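## Task

Unclip the two-pole circuit breaker marked C25 from the rail and set it down in the tray, with every other device still clipped onto the rail at the end.

## Robot and tools

Robot and frame. There are two arms, left_arm and right_arm, each carrying a parallel gripper and a wrist camera. The scene frame has its origin at table-top height, halfway between the arms' nominal bases; +x points out over the table, +y toward left_arm, +z up. Arm names do not match image sides. Calibrated bases: left_arm at (+0.035, +0.294, 0) m, right_arm at (+0.035, -0.272, 0) m, both almost unrotated. A two-camera stand sits behind the arms. Cameras: cam_high (fixed, looking down from behind), cam_left_wrist and cam_right_wrist, each 896x504 pixels.

Gripper. Its fingers extend along its own +z axis and close along its own y axis. end_effector_position is the point between the pads, roughly 1 cm short of the fingertips.

The 14-number row (used by execute_actions and move). Always 14 numbers, each in [-1, 1], even if one arm stays still: left_arm dx, dy, dz, rx, ry, rz, opening, then right_arm dx, dy, dz, rx, ry, rz, opening. The six pose numbers are offsets, not poses: they are measured from that arm's Hand target as it stood when the action or move began, along that Hand target's own axes. Scale: 1.0 equals 0.6 m for dx, dy, dz and 180 degrees for rotation; rx, ry, rz make a single rotation vector. Opening is absolute, not an offset: +1 is fully open (0.094 m), -1 is shut. Sending 0 for all six pose numbers asks nothing new of that arm, but its opening is still a command, so repeat the current opening to keep the gripper as it is.

execute_actions(actions, cameras). actions is a list of actions; each action is a table of up to 15 rows, one row per 1/30 s step; a short table keeps its final row until step 15. Every row is counted from the action's start pose, not from the row before, but each new action starts from the updated Hand target, so repeating an offset keeps moving further. Images come back only for an empty actions list or when cameras names them (["all"], a list of names, [] for none).

move(target, speed, blend, opening_speed, grip_force, blocking, cameras). target is one 14-number row or a list of up to 15 rows; every row's offsets count from the same starting Hand targets, not from the previous row. The gripper travels a straight path with no obstacle or arm avoidance; the whole move is capped at 10 s. speed: top path speed in m/s, 0.002 to 2.9, default 0.25 (turning capped at twice that in rad/s); one value or one per target. blend: corner rounding in metres for a list, default 0 (stop at each point). opening_speed: how fast the commanded opening changes, per second on the -1..+1 scale, at least 0.2; use it for closing gently. grip_force: approximate per-pad limit in newtons, 10 to 50, one value or one per arm; it persists, and lower values close slowly. blocking=false returns after about 0.5 s while the move continues. Avoid paths passing near an arm's own base (the elbow can whip round); fast moves overshoot and stray more.

wait(seconds 0 to 3600) lets time pass, sending nothing new. stop brakes a running move. zoom_image(camera, region [x0, y0, x1, y1] in image pixels from the top-left, at most 504x504) enlarges part of the newest image from cam_high, cam_left_wrist or cam_right_wrist. finished_scene(scene, an integer 1 to 3) ends the current scene irreversibly; after ending scene 1 make no further call in that reply.

Reading results. end_effector_position (m) and end_effector_quat_wxyz are in the scene frame and may be a few centimetres off. Hand target is the last commanded pose after the controller limits orientation to within 40 degrees of the measured one; the next offsets start from it. The gripper can rest a few cm short of it from friction or load, which is not proof of contact; send the remaining distance as a further offset. grip_measured uses the opening scale; empty it can read up to 2.5 mm wide, and squeezing a hard part it reads a little below the part's width. The last Joint positions value per arm is the opening in metres. Joint torques are total drive outputs with offsets and noise. "within noise" means that arm's joint velocities are essentially zero. Tool commands shows current gripper commands. The move: line reports the ending (done, off_target, moving, held, fault) and limits (paced = pose clipped, held = steps withheld). MOTOR HOT appears at 75 °C; at 90 °C the arm folds and idles for the rest of the scene; at 100 °C it collapses. Joint limits (rad): waist -2.618..3.054, shoulder 0..3.142, elbow 0..3.142 (straight 2.901), wrist pitch -1.571..1.571, wrist yaw -1.571..1.571, wrist roll -2.094..2.094. Camera calibration is supplied; wrist camera poses update in image results.

While you think, time passes; the robot holds its last command and any running move continues.

Avoid: dropping the part or releasing it while it moves, fast impacts with the rail, table or fixed items, hard pushes (an arm pressed against something keeps pressing until you command it back past the gripper), arms touching each other or one gripper closing on the other's fingers, strain on a wrist camera cable, anything ending off the table, knocking other devices off the rail, and heating motors by holding loads, stretching out, or straining toward unreachable poses. Loose objects may occasionally be nudged by outside pushes.

Each tool is called after "Call:" as name([rows], argument=value, ...), one row to a line, values as JSON.

## Session

Call:
execute_actions(actions=[])

Scene clock: 0.00 s.
left_arm: end_effector_position=(+0.2943, +0.1531, +0.1657) grip_measured=+1.000 end_effector_quat_wxyz=(+0.402, -0.108, +0.892, -0.176) | right_arm: end_effector_position=(+0.3085, -0.2329, +0.1463) grip_measured=+1.000 end_effector_quat_wxyz=(+0.327, +0.194, +0.923, +0.055)
Joint positions: left_arm=[-0.661 0.886 0.642 -0.458 -0.307 -0.783 0.094] | right_arm=[0.261 0.976 0.758 -0.699 0.186 0.61 0.094]
Joint velocities: within noise
Joint torques (N m): no reading
Motor temperatures (°C): left_arm=[18 20 23 21 17 20 17] | right_arm=[21 20 29 19 21 17 20]
Heat: left arm: 23 °C; right arm: 29 °C.
Hand target: left_arm +0.2954, +0.1538, +0.1714; +0.408, -0.109, +0.889, -0.177 | right_arm +0.3098, -0.2335, +0.1515; +0.333, +0.194, +0.921, +0.055
Tool commands: left_gripper/opening=+1.0 right_gripper/opening=+1.0
camera_calibration:
cam_left_wrist: T_world_to_cam=[[0.03809, -0.91878, 0.39294, 0.06229], [-0.91938, -0.18629, -0.34646, 0.39397], [0.39152, -0.34806, -0.8518, 0.17201]] pos_world=[0.29249, 0.19049, 0.25853]
cam_right_wrist: T_world_to_cam=[[-0.33905, -0.90692, -0.25009, -0.069], [-0.89955, 0.39036, -0.19604, 0.43584], [0.27542, 0.1585, -0.94817, 0.18008]] pos_world=[0.31907, -0.26126, 0.23893]

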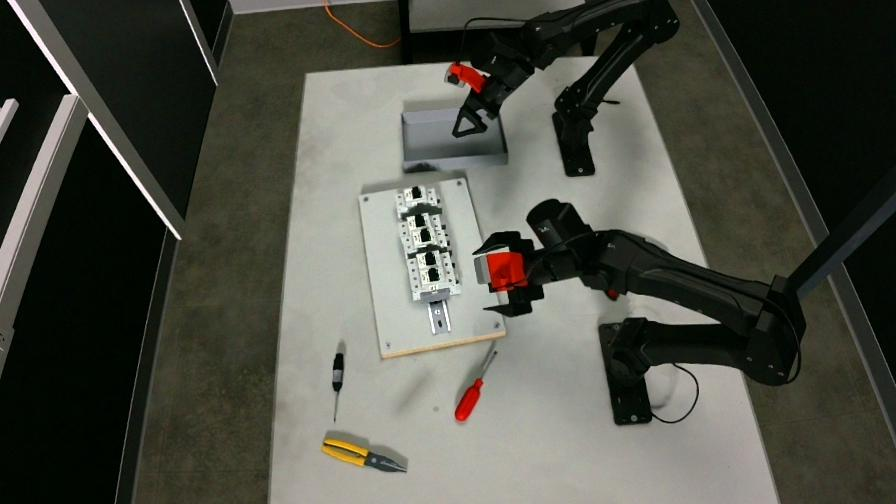

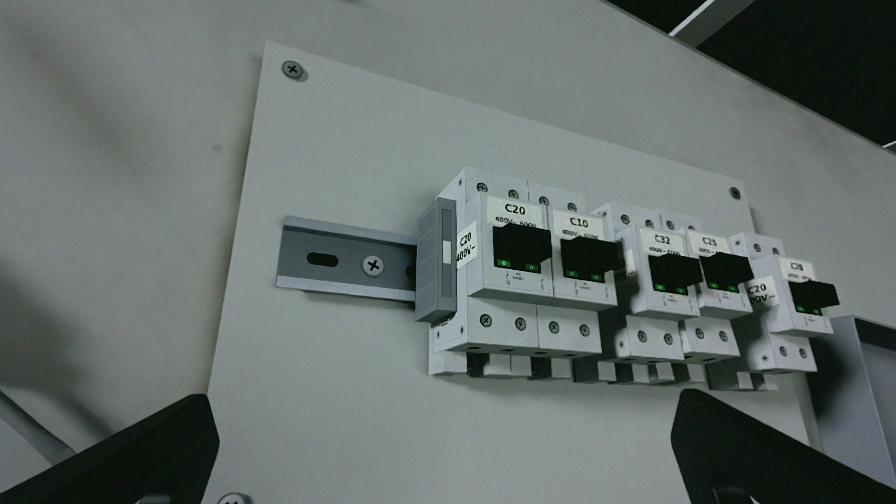

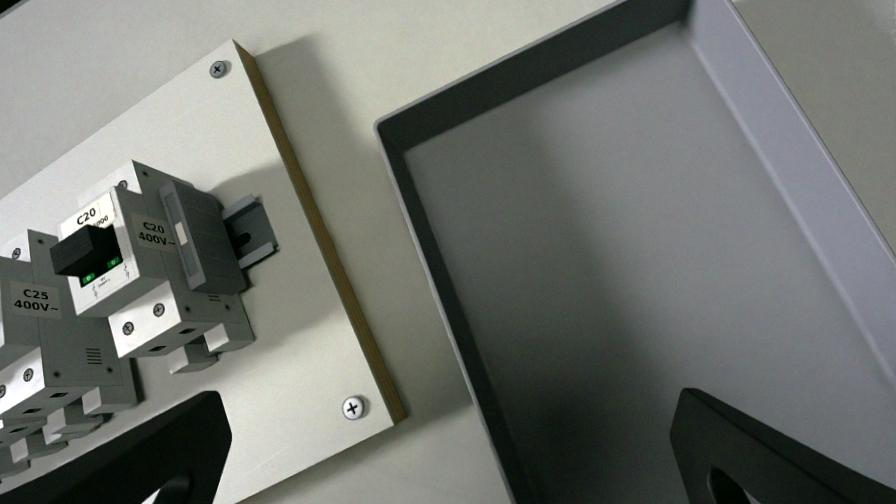

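Call:
zoom_image(camera="cam_left_wrist", region=[400, 150, 850, 403])

Call:
zoom_image(camera="cam_right_wrist", region=[0, 140, 410, 504])

Call:
zoom_image(camera="cam_high", region=[350, 90, 550, 360])

Scaled by 1.120 from the camera's image (finer frame: 1280x720).

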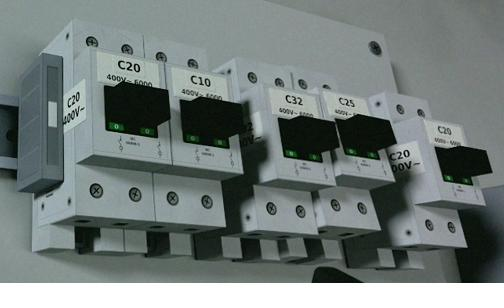

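Scaled by 1.229 from the camera's image (finer frame: 1280x720).

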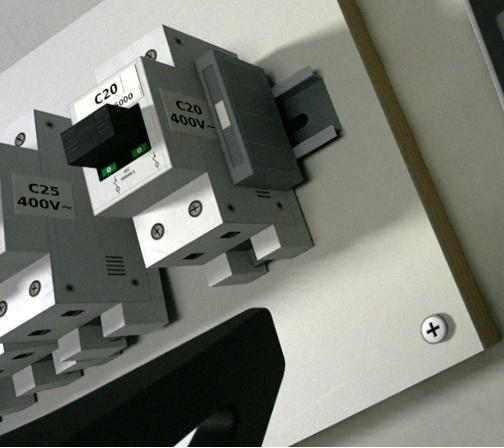

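Scaled by 1.867 from the camera's image (finer frame: 1280x720).

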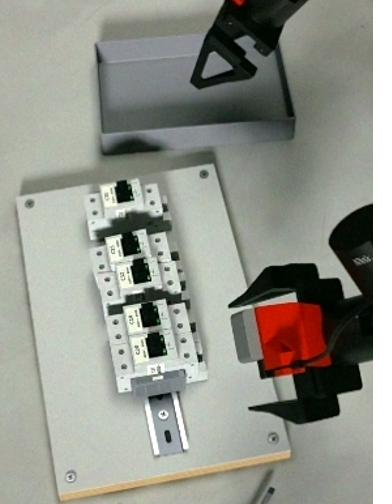

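Call:
move(target=[0,0,0,0,0,0,1,0.129,0.258,-0.04,-0.0455,-0.0515,-0.153,1], cameras=["cam_right_wrist","cam_high"])

Call:
zoom_image(camera="cam_right_wrist", region=[220, 100, 670, 400])

Scene clock: 35.17 s.
left_arm: end_effector_position=(+0.2943, +0.1531, +0.1657) grip_measured=+1.000 end_effector_quat_wxyz=(+0.402, -0.108, +0.892, -0.176) | right_arm: end_effector_position=(+0.2826, -0.0675, +0.1465) grip_measured=+1.000 end_effector_quat_wxyz=(+0.406, -0.055, +0.912, +0.019)
Joint positions: left_arm=[-0.661 0.886 0.642 -0.458 -0.307 -0.783 0.094] | right_arm=[1.025 1.24 0.83 -0.567 0.63 0.704 0.094]
Joint torques (N m): left_arm=[-0.01 -1.47 9.76 1.48 -0.17 0.04] | right_arm=[0.38 -2.88 11.64 1.53 0.47 0]
Heat: left arm: 27 °C; right arm: 32 °C.
Hand target: left_arm +0.2954, +0.1538, +0.1714; +0.408, -0.109, +0.889, -0.177 | right_arm +0.2898, -0.0601, +0.1601; +0.423, -0.050, +0.905, +0.024
Off the commanded pose: left_arm 0.006 m, 1 deg | right_arm 0.017 m, 2 deg.
move: off_target (right_arm)
cam_right_wrist: T_world_to_cam=[[0.10094, -0.99475, -0.01658, -0.09222], [-0.91531, -0.08632, -0.39339, 0.34917], [0.38989, 0.05488, -0.91922, 0.11757]] pos_world=[0.28306, -0.06805, 0.24391]
Images, in order (width x height): cam_high 896x504, cam_right_wrist 896x504.

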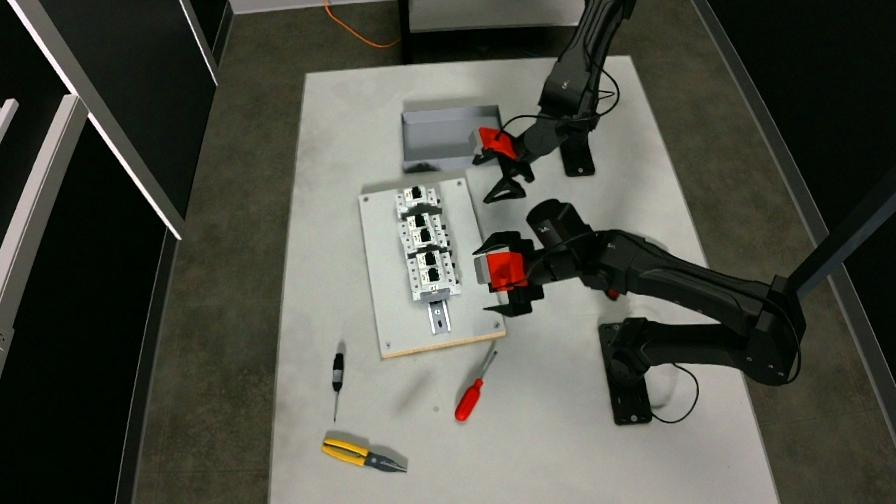

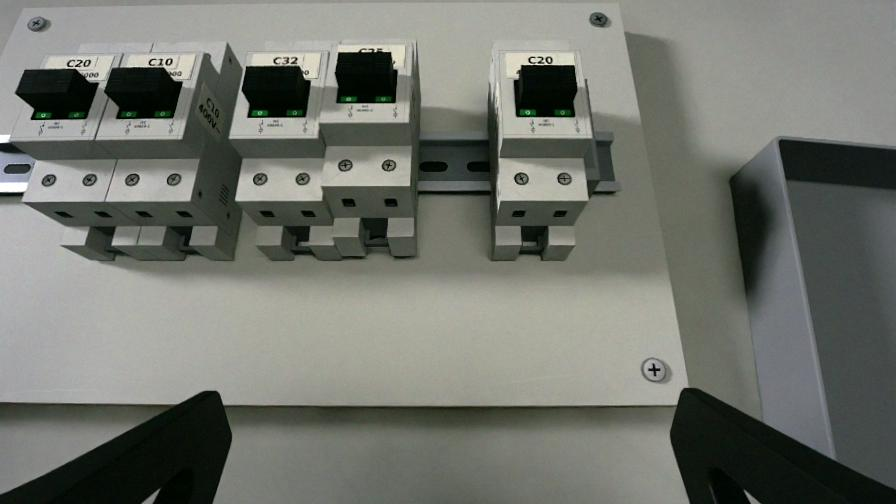

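Scaled by 1.120 from the camera's image (finer frame: 1280x720).

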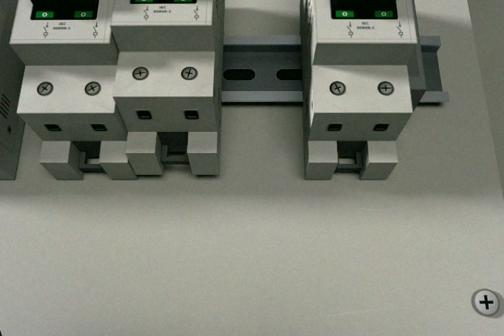

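Call:
zoom_image(camera="cam_right_wrist", region=[300, 140, 450, 280])

Call:
zoom_image(camera="cam_high", region=[440, 330, 520, 430])

Call:
zoom_image(camera="cam_high", region=[460, 120, 560, 220])

Scaled by 3.360 from the camera's image (finer frame: 1280x720).

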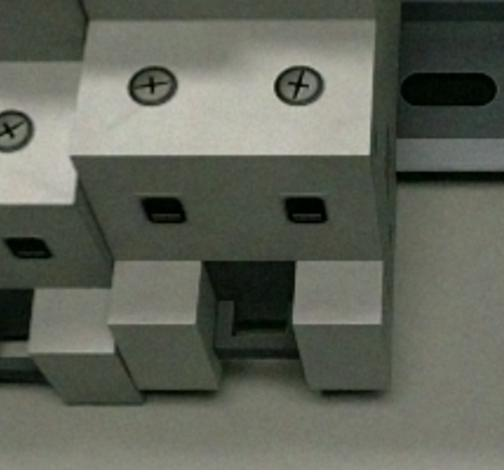

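Scaled by 5.040 from the camera's image (finer frame: 1280x720).

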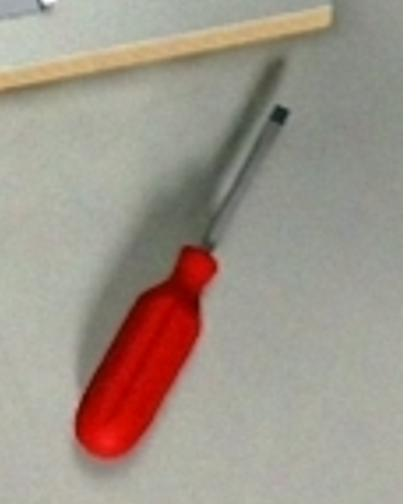

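Scaled by 5.040 from the camera's image (finer frame: 1280x720).

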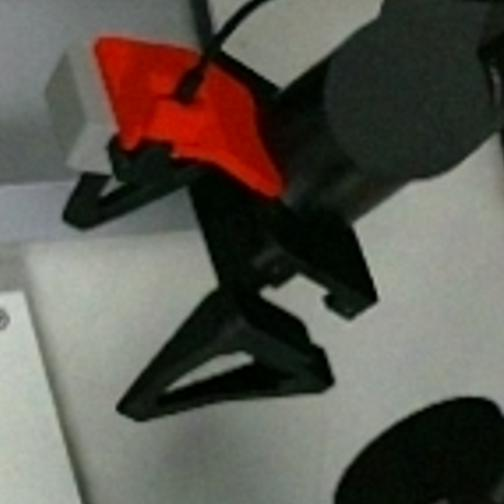

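Call:
move(target=[0,0,0,0,0,0,1,-0.166,0.038,0.107,-0.2175,0.2177,-0.466,1], cameras=["all"])

Scene clock: 68.70 s.
left_arm: end_effector_position=(+0.2943, +0.1531, +0.1657) grip_measured=+1.000 end_effector_quat_wxyz=(+0.402, -0.108, +0.892, -0.176) | right_arm: end_effector_position=(+0.3950, -0.0245, +0.1989) grip_measured=+1.000 end_effector_quat_wxyz=(-0.090, +0.742, -0.664, +0.018)
Joint positions: left_arm=[-0.661 0.886 0.642 -0.458 -0.307 -0.783 0.094] | right_arm=[0.598 2.135 2.319 -1.569 -0.008 -1.084 0.094]
Joint torques (N m): left_arm=[0.01 -1.46 9.73 1.47 -0.17 0.04] | right_arm=[-0.28 -8.61 9.96 0.73 0.05 -0.01]
Motor temperatures (°C): left_arm=[18 20 28 25 17 20 17] | right_arm=[21 20 32 22 21 17 20]
Heat: left arm: 28 °C; right arm: 32 °C.
Hand target: left_arm +0.2954, +0.1538, +0.1714; +0.408, -0.109, +0.889, -0.177 | right_arm +0.3997, -0.0248, +0.1952; +0.001, +0.746, -0.665, +0.000
Off the commanded pose: left_arm 0.006 m, 1 deg | right_arm 0.006 m, 11 deg.
joint sent to its limit (right arm) — joint 4 (wrist pitch), lower limit. The joint targets are off in orientation, not in position.
move: off_target (right_arm)
cam_left_wrist: T_world_to_cam=[[0.03809, -0.91878, 0.39294, 0.06229], [-0.91938, -0.18629, -0.34646, 0.39397], [0.39152, -0.34806, -0.8518, 0.17201]] pos_world=[0.29249, 0.19049, 0.25853]
cam_right_wrist: T_world_to_cam=[[0.98613, 0.07261, 0.14928, -0.41632], [0.0207, -0.94603, 0.32341, -0.05693], [0.16471, -0.31583, -0.93441, 0.20248]] pos_world=[0.37837, 0.04032, 0.26976]

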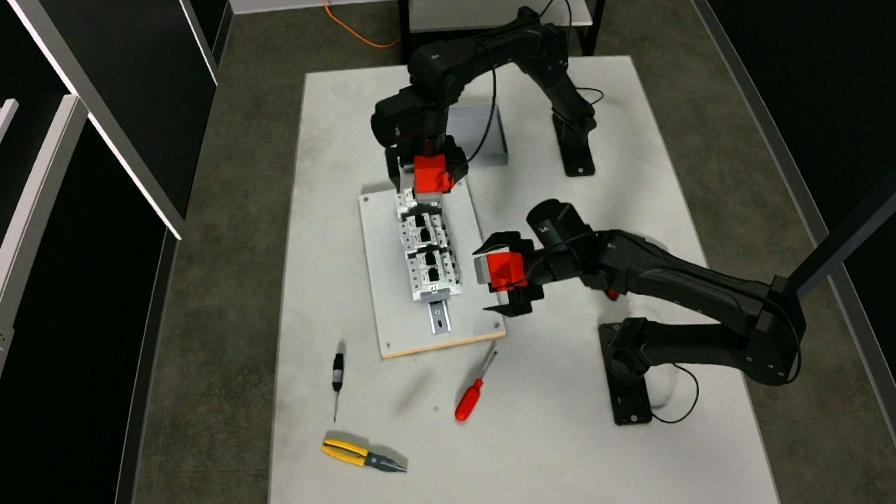

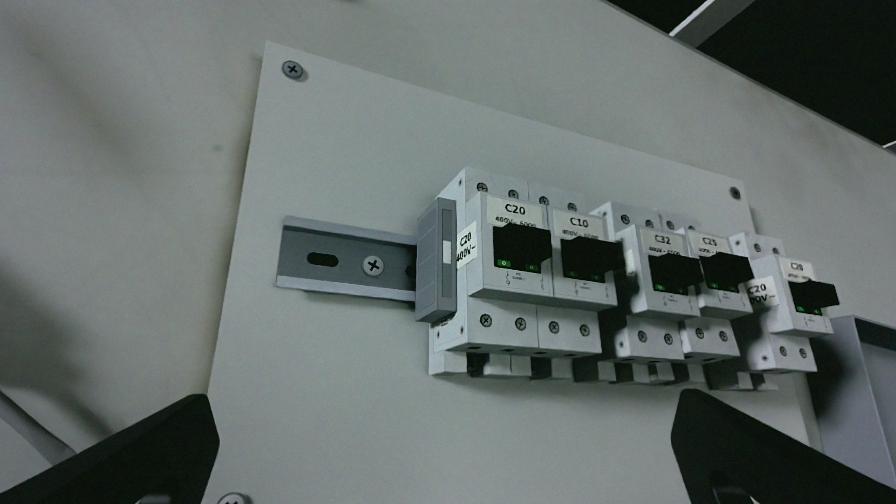

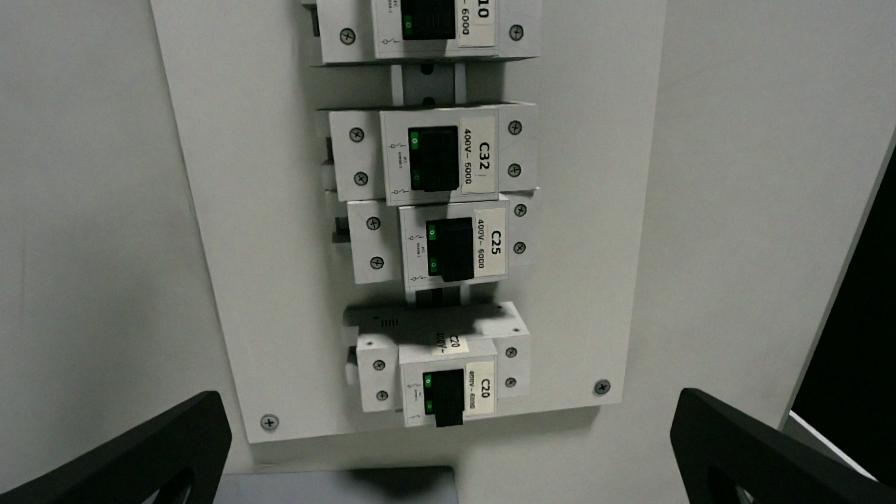

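Call:
move(target=[0,0,0,0,0,0,1,-0.007,-0.026,0.125,0,0,0,1], cameras=["cam_right_wrist","cam_left_wrist"])

Scene clock: 81.77 s.
left_arm: end_effector_position=(+0.2943, +0.1531, +0.1657) grip_measured=+1.000 end_effector_quat_wxyz=(+0.402, -0.108, +0.892, -0.176) | right_arm: end_effector_position=(+0.4101, -0.0170, +0.1195) grip_measured=+1.000 end_effector_quat_wxyz=(-0.008, +0.746, -0.666, -0.001)
Joint positions: left_arm=[-0.661 0.886 0.642 -0.458 -0.307 -0.783 0.094] | right_arm=[0.594 2.353 2.37 -1.572 -0.006 -1.092 0.094]
Joint torques (N m): left_arm=[0.01 -1.48 9.76 1.47 -0.17 0.04] | right_arm=[-0.57 -11.38 9.69 0.43 0.05 -0.01]
Heat: left arm: 28 °C; right arm: 33 °C.
Hand target: left_arm +0.2954, +0.1538, +0.1714; +0.408, -0.109, +0.889, -0.177 | right_arm +0.4147, -0.0191, +0.1202; +0.001, +0.746, -0.666, +0.000
Off the commanded pose: left_arm 0.006 m, 1 deg | right_arm 0.005 m, 1 deg.
joint sent to its limit (right arm) — joint 4 (wrist pitch), lower limit. The joint targets still meet the commanded pose.
move: done
cam_left_wrist: T_world_to_cam=[[0.03809, -0.91878, 0.39294, 0.06229], [-0.91938, -0.18629, -0.34646, 0.39397], [0.39152, -0.34806, -0.8518, 0.17201]] pos_world=[0.29249, 0.19049, 0.25853]
cam_right_wrist: T_world_to_cam=[[0.99648, 0.08366, 0.00437, -0.40662], [0.07463, -0.91028, 0.40721, -0.05604], [0.03805, -0.40546, -0.91332, 0.17602]] pos_world=[0.40268, 0.05437, 0.18537]
Images, in order (width x height): cam_left_wrist 896x504, cam_right_wrist 896x504.

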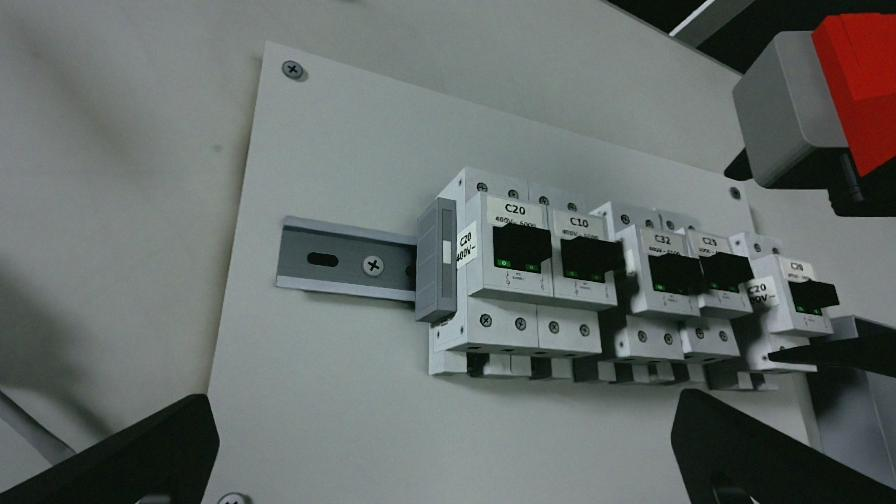

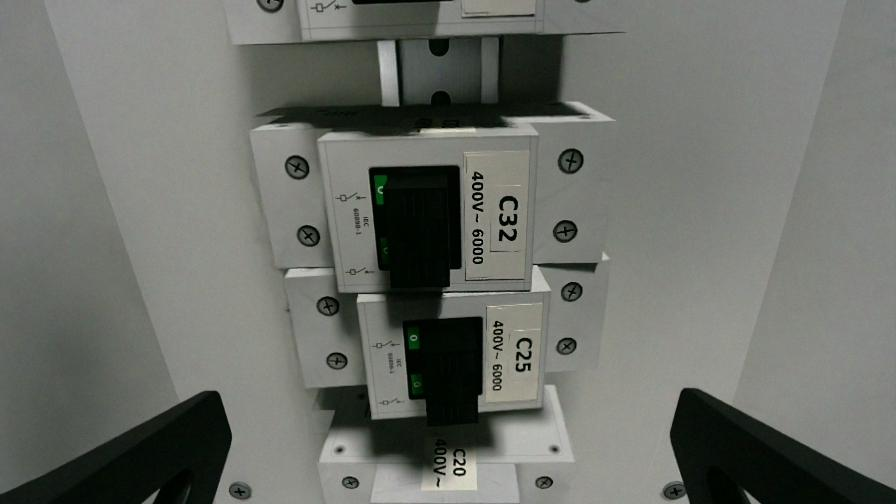

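Call:
move([
  [0,0,0,0,0,0,1,0,0,0.05,0,0,0,1],
  [0,0,0,0,0,0,1,0,0,0.05,0,0,0,-0.3],
], speed=0.1, opening_speed=1, cameras=["cam_right_wrist"])

Scene clock: 93.00 s.
left_arm: end_effector_position=(+0.2943, +0.1531, +0.1657) grip_measured=+1.000 end_effector_quat_wxyz=(+0.402, -0.108, +0.892, -0.176) | right_arm: end_effector_position=(+0.4129, -0.0155, +0.0975) grip_measured=-0.083 end_effector_quat_wxyz=(-0.005, +0.746, -0.666, -0.001)
Joint positions: left_arm=[-0.661 0.886 0.642 -0.458 -0.307 -0.783 0.094] | right_arm=[0.594 2.353 2.281 -1.489 -0.005 -1.092 0.043]
Joint torques (N m): left_arm=[0.01 -1.46 9.74 1.46 -0.17 0.05] | right_arm=[-0.47 -12.19 5.26 0.67 0.03 -0.01]
Heat: left arm: 28 °C; right arm: 32 °C.
Hand target: left_arm +0.2954, +0.1538, +0.1714; +0.408, -0.109, +0.889, -0.177 | right_arm +0.4147, -0.0190, +0.0902; +0.001, +0.746, -0.666, +0.000
Off the commanded pose: left_arm 0.006 m, 1 deg | right_arm 0.008 m, 1 deg.
move: done
cam_right_wrist: T_world_to_cam=[[0.99646, 0.08403, -0.00024, -0.40904], [0.07669, -0.90834, 0.41113, -0.04708], [0.03433, -0.40969, -0.91158, 0.15786]] pos_world=[0.40579, 0.05628, 0.16316]

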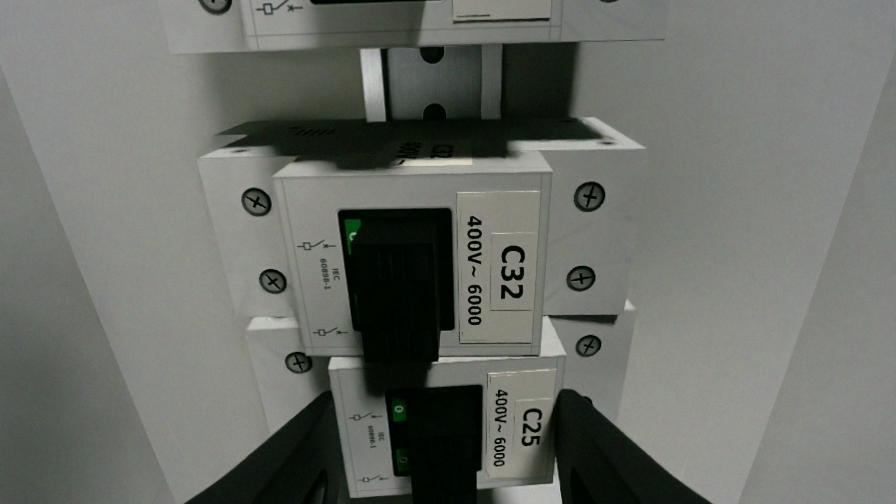

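Call:
move(target=[0,0,0,0,0,0,1,0,-0.035,-0.033,-0.111,0,0,-0.3], speed=0.08, cameras=["cam_right_wrist","cam_left_wrist"])

Scene clock: 101.17 s.
left_arm: end_effector_position=(+0.2943, +0.1531, +0.1657) grip_measured=+1.000 end_effector_quat_wxyz=(+0.402, -0.108, +0.892, -0.176) | right_arm: end_effector_position=(+0.4220, -0.0224, +0.1001) grip_measured=-0.083 end_effector_quat_wxyz=(-0.007, +0.737, -0.672, -0.062)
Joint positions: left_arm=[-0.661 0.886 0.642 -0.458 -0.307 -0.783 0.094] | right_arm=[0.524 2.439 2.439 -1.596 -0.123 -1.142 0.043]
Joint torques (N m): left_arm=[0.01 -1.47 9.74 1.47 -0.17 0.04] | right_arm=[-0.96 -12.29 12.48 0.59 -0.28 -0.02]
Heat: left arm: 29 °C; right arm: 32 °C.
Hand target: left_arm +0.2954, +0.1538, +0.1714; +0.408, -0.109, +0.889, -0.177 | right_arm +0.4354, -0.0166, +0.1100; +0.130, +0.735, -0.655, -0.115
Off the commanded pose: left_arm 0.006 m, 1 deg | right_arm 0.018 m, 17 deg.
joint read past its limit (right arm) — joint 4 (wrist pitch), lower limit.
joint sent to its limit (right arm) — joint 4 (wrist pitch), lower limit. The joint targets are off in orientation, not in position.
move: off_target (right_arm)
cam_left_wrist: T_world_to_cam=[[0.03809, -0.91878, 0.39294, 0.06229], [-0.91938, -0.18629, -0.34646, 0.39397], [0.39152, -0.34806, -0.8518, 0.17201]] pos_world=[0.29249, 0.19049, 0.25853]
cam_right_wrist: T_world_to_cam=[[0.99437, 0.06644, -0.08258, -0.40887], [0.08991, -0.94134, 0.32526, -0.05281], [-0.05612, -0.33086, -0.94201, 0.20006]] pos_world=[0.42255, 0.04365, 0.17188]
Images, in order (width x height): cam_left_wrist 896x504, cam_right_wrist 896x504.

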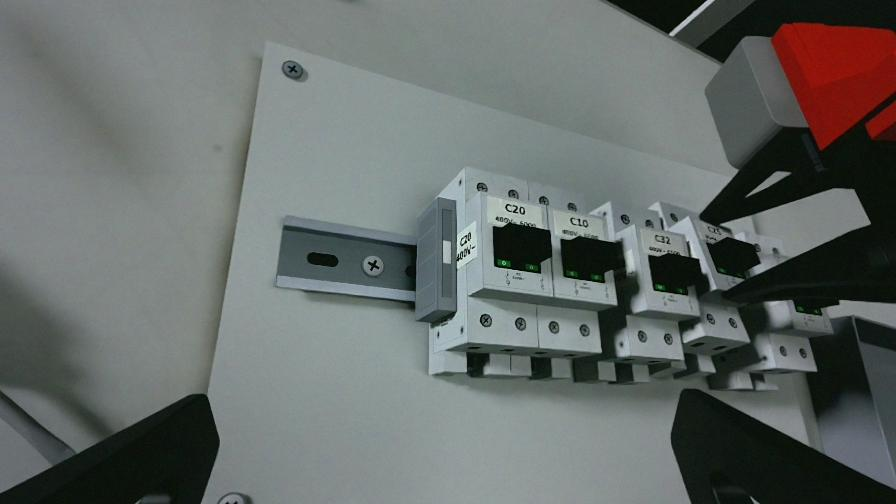

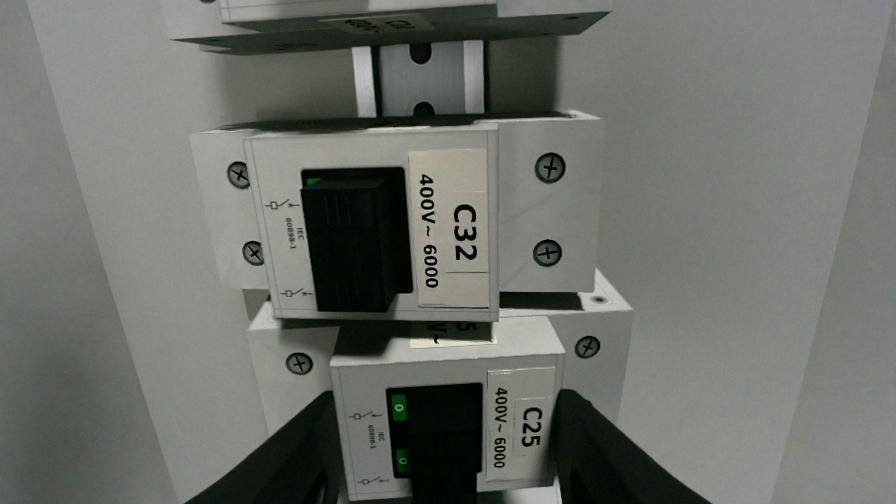

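Call:
move([
  [0,0,0,0,0,0,1,0,0,-0.053,0,0,0,-0.3],
  [0,0,0,0,0,0,1,0,0.033,-0.165,0.05,0,0,-0.3],
], speed=0.1, blend=0.02, cameras=["all"])

Scene clock: 110.10 s.
left_arm: end_effector_position=(+0.2943, +0.1531, +0.1657) grip_measured=+1.000 end_effector_quat_wxyz=(+0.402, -0.108, +0.892, -0.176) | right_arm: end_effector_position=(+0.4494, -0.0203, +0.1715) grip_measured=-0.083 end_effector_quat_wxyz=(-0.111, +0.733, -0.671, -0.011)
Joint positions: left_arm=[-0.661 0.886 0.642 -0.458 -0.307 -0.783 0.094] | right_arm=[0.512 2.367 2.59 -1.59 -0.09 -1.139 0.043]
Joint torques (N m): left_arm=[0.02 -1.47 9.74 1.47 -0.17 0.04] | right_arm=[0.77 -17.48 10.47 0.95 -0.04 0.12]
Heat: left arm: 29 °C; right arm: 32 °C.
Hand target: left_arm +0.2954, +0.1538, +0.1714; +0.408, -0.109, +0.889, -0.177 | right_arm +0.4507, -0.0146, +0.2099; +0.072, +0.743, -0.662, -0.063
Off the commanded pose: left_arm 0.006 m, 1 deg | right_arm 0.039 m, 22 deg.
joint read past its limit (right arm) — joint 4 (wrist pitch), lower limit.
joint sent to its limit (right arm) — joint 4 (wrist pitch), lower limit. The joint targets are off in orientation, not in position.
move: off_target (right_arm)
cam_left_wrist: T_world_to_cam=[[0.03809, -0.91878, 0.39294, 0.06229], [-0.91938, -0.18629, -0.34646, 0.39397], [0.39152, -0.34806, -0.8518, 0.17201]] pos_world=[0.29249, 0.19049, 0.25853]
cam_right_wrist: T_world_to_cam=[[0.98956, 0.04606, 0.13659, -0.46614], [0.00972, -0.96674, 0.25558, -0.02917], [0.14381, -0.25158, -0.95709, 0.18381]] pos_world=[0.43512, 0.03952, 0.24705]

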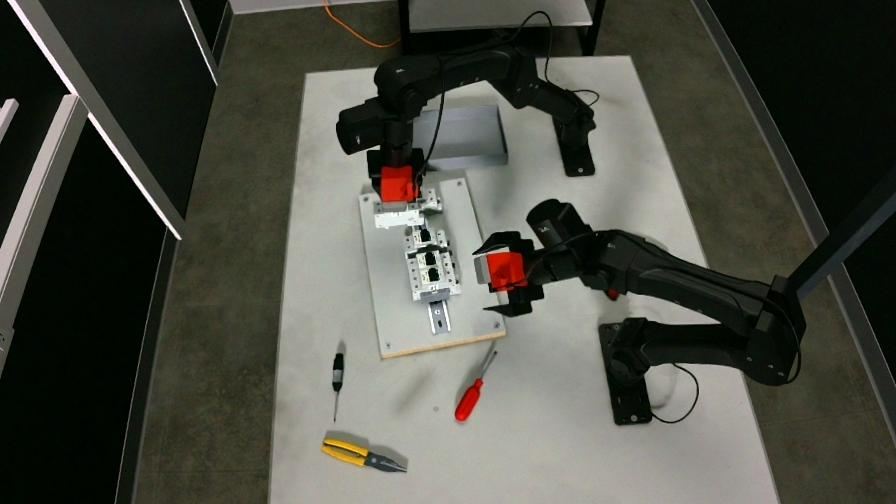

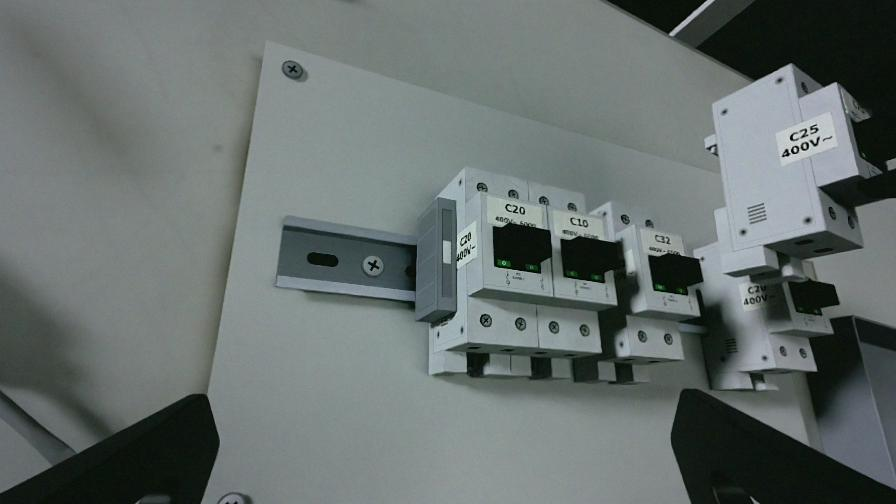

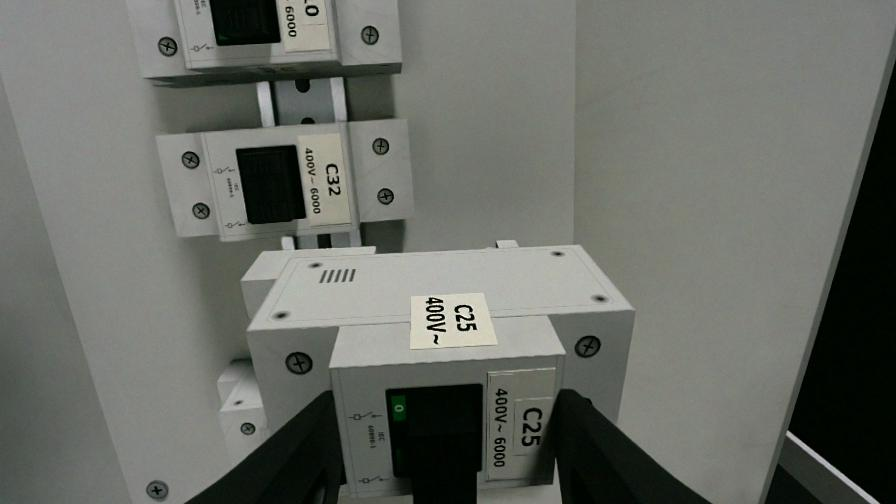

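Call:
move([
  [0,0,0,0,0,0,1,0.068,0.067,-0.029,0,0,0,-0.3],
  [0,0,0,0,0,0,1,0.465,0.248,0.066,0.0592,-0.0174,0.175,-0.3],
  [0,0,0,0,0,0,1,0.465,0.217,0.23,0.0592,-0.0174,0.175,-0.3],
], blend=0.025, speed=0.2, cameras=["all"])

Scene clock: 135.80 s.
left_arm: end_effector_position=(+0.2943, +0.1531, +0.1657) grip_measured=+1.000 end_effector_quat_wxyz=(+0.402, -0.108, +0.892, -0.176) | right_arm: end_effector_position=(+0.3305, -0.3083, +0.0885) grip_measured=-0.083 end_effector_quat_wxyz=(-0.018, -0.536, +0.844, +0.014)
Joint positions: left_arm=[-0.661 0.886 0.642 -0.458 -0.307 -0.783 0.094] | right_arm=[-0.123 1.725 1.322 -1.214 0.001 -1.256 0.043]
Joint torques (N m): left_arm=[0.02 -1.47 9.74 1.47 -0.17 0.04] | right_arm=[-0.4 -11.88 5.6 0.52 -0.02 -0.01]
Motor temperatures (°C): left_arm=[18 20 29 26 17 20 17] | right_arm=[21 29 31 20 21 17 21]
Heat: left arm: 29 °C; right arm: 31 °C.
Hand target: left_arm +0.2954, +0.1538, +0.1714; +0.408, -0.109, +0.889, -0.177 | right_arm +0.3294, -0.3096, +0.0996; +0.000, -0.537, +0.844, +0.001
Off the commanded pose: left_arm 0.006 m, 1 deg | right_arm 0.011 m, 3 deg.
move: off_target (right_arm)
cam_left_wrist: T_world_to_cam=[[0.03809, -0.91878, 0.39294, 0.06229], [-0.91938, -0.18629, -0.34646, 0.39397], [0.39152, -0.34806, -0.8518, 0.17201]] pos_world=[0.29249, 0.19049, 0.25853]
cam_right_wrist: T_world_to_cam=[[0.89077, -0.45188, -0.04831, -0.42842], [-0.38895, -0.81303, 0.43324, -0.1217], [-0.23505, -0.36713, -0.89998, 0.13367]] pos_world=[0.3657, -0.24347, 0.15232]

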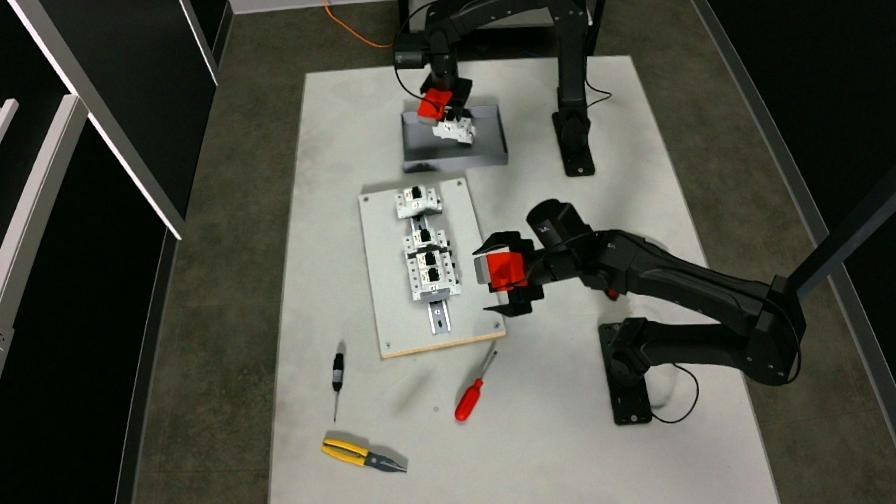

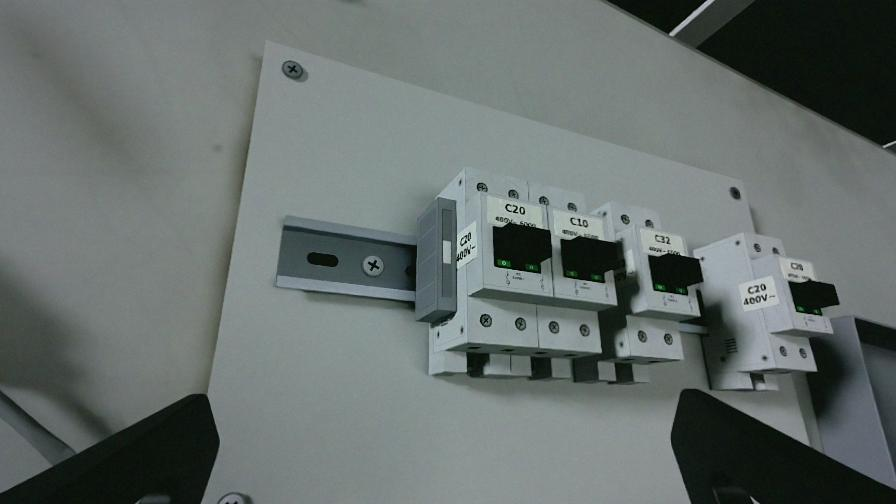

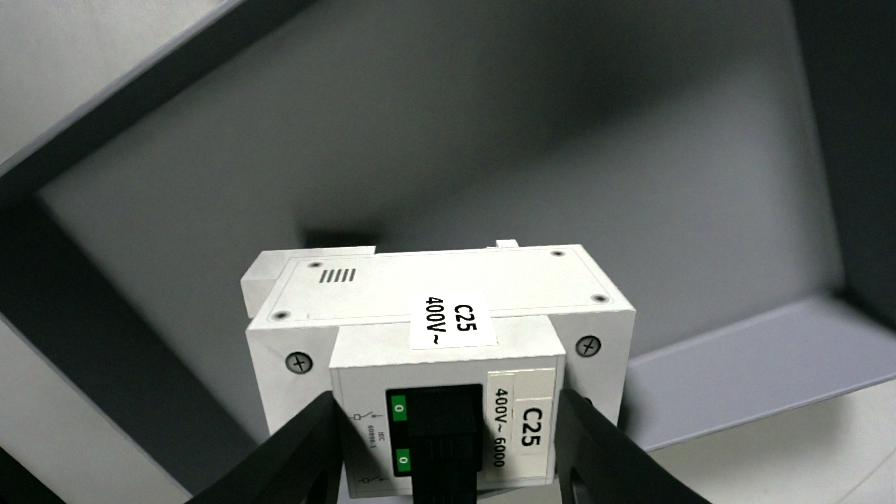

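Call:
move([
  [0,0,0,0,0,0,1,-0.038,0.018,0,0,0,0,-0.3],
  [0,0,0,0,0,0,1,-0.038,0.018,0.018,0,0,0,-0.3],
], speed=0.06, cameras=["cam_right_wrist","cam_high"])

Call:
zoom_image(camera="cam_high", region=[390, 80, 520, 180])

Scene clock: 144.63 s.
left_arm: end_effector_position=(+0.2943, +0.1531, +0.1657) grip_measured=+1.000 end_effector_quat_wxyz=(+0.402, -0.108, +0.892, -0.176) | right_arm: end_effector_position=(+0.3297, -0.2862, +0.0805) grip_measured=-0.083 end_effector_quat_wxyz=(-0.015, -0.538, +0.843, +0.010)
Joint positions: left_arm=[-0.661 0.886 0.642 -0.458 -0.307 -0.783 0.094] | right_arm=[-0.049 1.712 1.276 -1.171 0.001 -1.186 0.043]
Joint torques (N m): left_arm=[0.02 -1.46 9.74 1.47 -0.17 0.04] | right_arm=[0.39 -10.95 5.64 0.54 -0.03 0.13]
Heat: left arm: 29 °C; right arm: 31 °C.
Hand target: left_arm +0.2954, +0.1538, +0.1714; +0.408, -0.109, +0.889, -0.177 | right_arm +0.3292, -0.2844, +0.0888; +0.000, -0.537, +0.844, +0.001
Off the commanded pose: left_arm 0.006 m, 1 deg | right_arm 0.009 m, 2 deg.
move: done
cam_right_wrist: T_world_to_cam=[[0.89304, -0.44826, -0.03934, -0.41847], [-0.38907, -0.81312, 0.43297, -0.10062], [-0.22607, -0.37136, -0.90055, 0.13017]] pos_world=[0.36399, -0.22106, 0.14433]
Images, in order (width x height): cam_high 896x504, cam_right_wrist 896x504.

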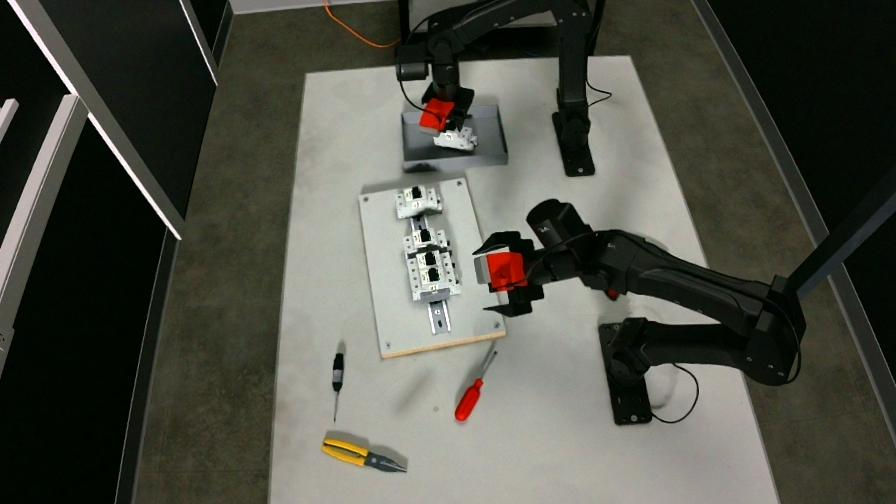

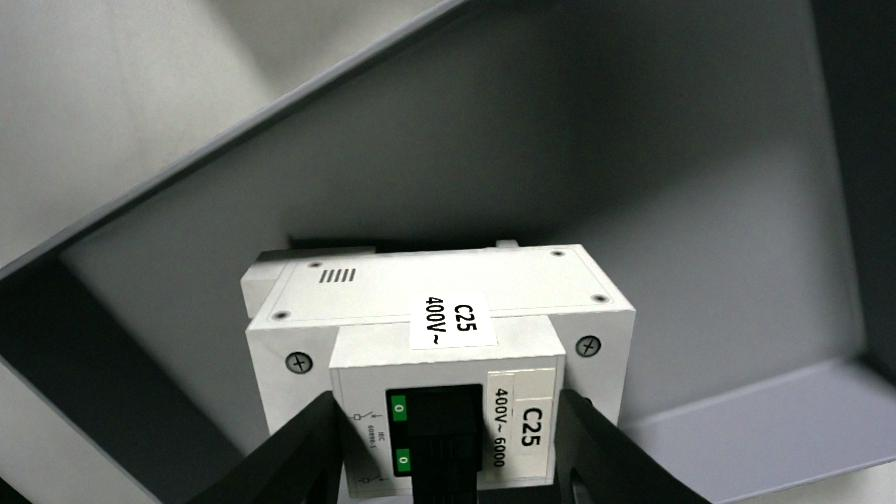

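Scaled by 3.877 from the camera's image (finer frame: 1280x720).

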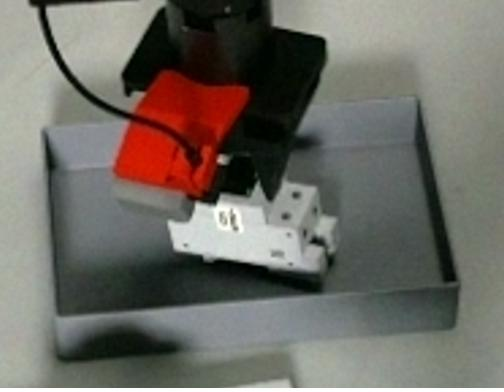

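Call:
move(target=[0,0,0,0,0,0,1,0,0,0.014,0,0,0,-0.3], speed=0.03, cameras=["cam_high"])

Call:
zoom_image(camera="cam_high", region=[390, 80, 520, 180])

Scene clock: 149.03 s.
left_arm: end_effector_position=(+0.2943, +0.1531, +0.1657) grip_measured=+1.000 end_effector_quat_wxyz=(+0.402, -0.108, +0.892, -0.176) | right_arm: end_effector_position=(+0.3287, -0.2863, +0.0759) grip_measured=-0.083 end_effector_quat_wxyz=(-0.015, -0.538, +0.843, +0.010)
Joint positions: left_arm=[-0.661 0.886 0.642 -0.458 -0.307 -0.783 0.094] | right_arm=[-0.049 1.711 1.257 -1.152 0.002 -1.186 0.043]
Joint torques (N m): left_arm=[0.01 -1.46 9.74 1.47 -0.17 0.04] | right_arm=[0.4 -10.29 4.97 0.66 -0.04 0.12]
Heat: left arm: 29 °C; right arm: 30 °C.
Hand target: left_arm +0.2954, +0.1538, +0.1714; +0.408, -0.109, +0.889, -0.177 | right_arm +0.3293, -0.2844, +0.0805; +0.000, -0.537, +0.844, +0.001
Off the commanded pose: left_arm 0.006 m, 1 deg | right_arm 0.005 m, 2 deg.
move: done

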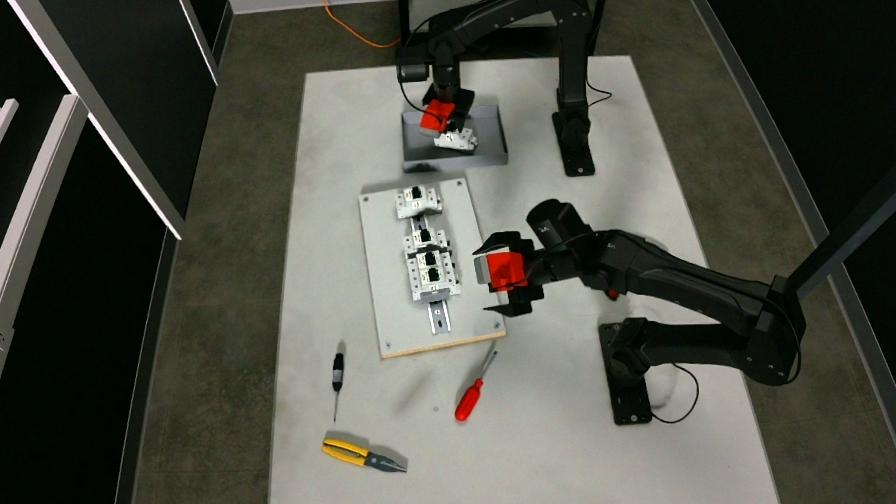

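Scaled by 3.877 from the camera's image (finer frame: 1280x720).

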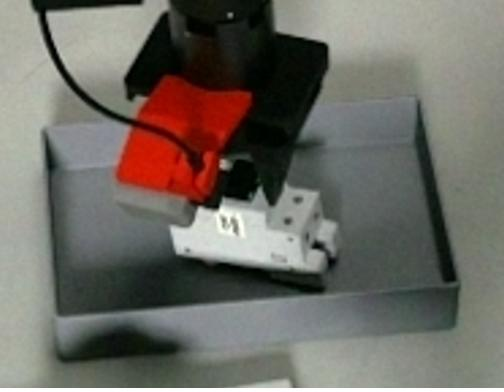

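Lag shrank to 5 mm, possibly weight or touch; lower a little more.

Call:
move(target=[0,0,0,0,0,0,1,0,0,0.015,0,0,0,-0.3], speed=0.03)

Call:
move(target=[0,0,0,0,0,0,1,0,0,0.012,0,0,0,-0.3], speed=0.03, cameras=["cam_high","cam_right_wrist"])

Call:
zoom_image(camera="cam_high", region=[390, 80, 520, 180])

Scene clock: 152.93 s.
left_arm: end_effector_position=(+0.2943, +0.1531, +0.1657) grip_measured=+1.000 end_effector_quat_wxyz=(+0.402, -0.108, +0.892, -0.176) | right_arm: end_effector_position=(+0.3277, -0.2862, +0.0750) grip_measured=-0.083 end_effector_quat_wxyz=(-0.011, -0.538, +0.843, +0.007)
Joint positions: left_arm=[-0.661 0.886 0.642 -0.458 -0.307 -0.783 0.094] | right_arm=[-0.049 1.698 1.238 -1.136 0.002 -1.186 0.043]
Joint torques (N m): left_arm=[0.01 -1.46 9.74 1.47 -0.17 0.04] | right_arm=[0.43 -8.28 4.05 0.85 -0.02 0.11]
Heat: left arm: 29 °C; right arm: 30 °C.
Hand target: left_arm +0.2954, +0.1538, +0.1714; +0.408, -0.109, +0.889, -0.177 | right_arm +0.3292, -0.2844, +0.0714; +0.000, -0.537, +0.844, +0.001
Off the commanded pose: left_arm 0.006 m, 1 deg | right_arm 0.004 m, 1 deg.
move: done

Scene clock: 153.50 s.
left_arm: end_effector_position=(+0.2943, +0.1531, +0.1657) grip_measured=+1.000 end_effector_quat_wxyz=(+0.402, -0.108, +0.892, -0.176) | right_arm: end_effector_position=(+0.3271, -0.2862, +0.0743) grip_measured=-0.083 end_effector_quat_wxyz=(-0.007, -0.538, +0.843, +0.004)
Joint positions: left_arm=[-0.661 0.886 0.642 -0.458 -0.307 -0.783 0.094] | right_arm=[-0.049 1.688 1.224 -1.123 0.002 -1.186 0.043]
Joint torques (N m): left_arm=[0.01 -1.48 9.74 1.47 -0.17 0.04] | right_arm=[0.42 -6.9 3.37 1.01 -0.03 0.12]
Heat: left arm: 29 °C; right arm: 30 °C.
Hand target: left_arm +0.2954, +0.1538, +0.1714; +0.408, -0.109, +0.889, -0.177 | right_arm +0.3293, -0.2844, +0.0643; +0.000, -0.537, +0.844, +0.001
Off the commanded pose: left_arm 0.006 m, 1 deg | right_arm 0.010 m, 1 deg.
move: done
cam_right_wrist: T_world_to_cam=[[0.89346, -0.44869, -0.02027, -0.41812], [-0.39821, -0.81219, 0.42635, -0.09519], [-0.20776, -0.37286, -0.90433, 0.11791]] pos_world=[0.36016, -0.22096, 0.13874]

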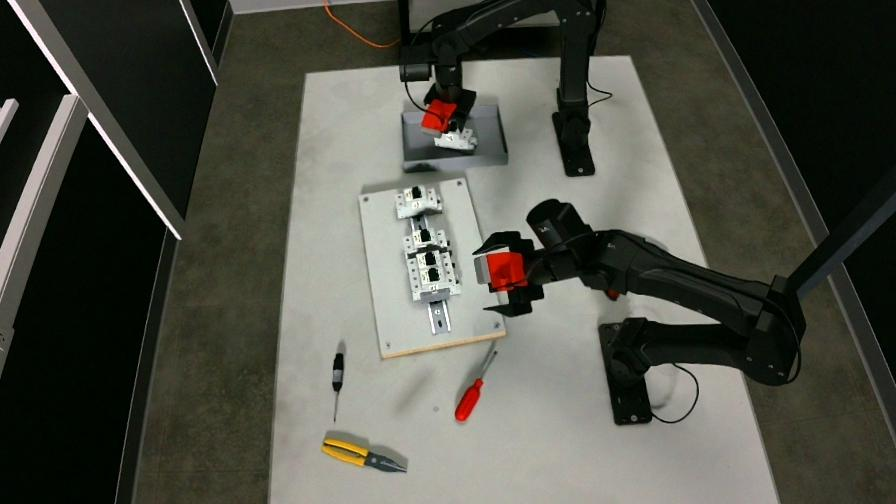

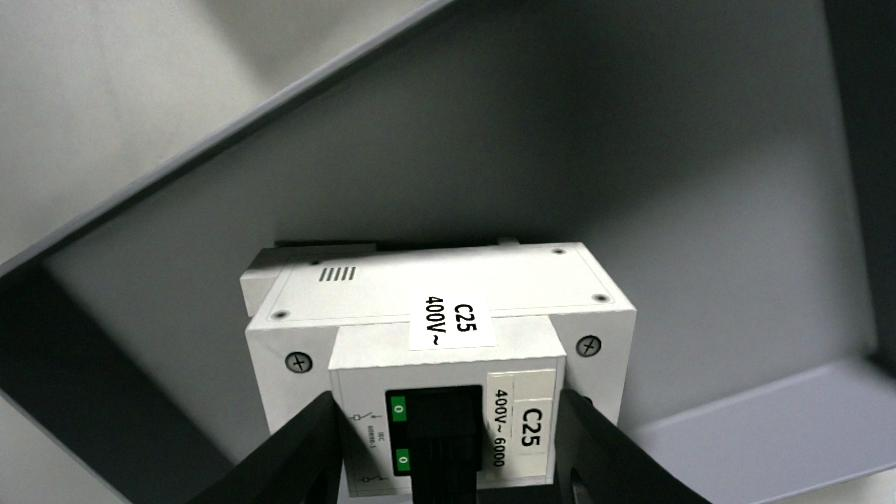

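Scaled by 3.877 from the camera's image (finer frame: 1280x720).

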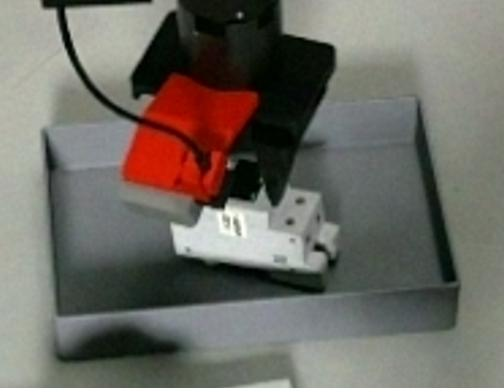

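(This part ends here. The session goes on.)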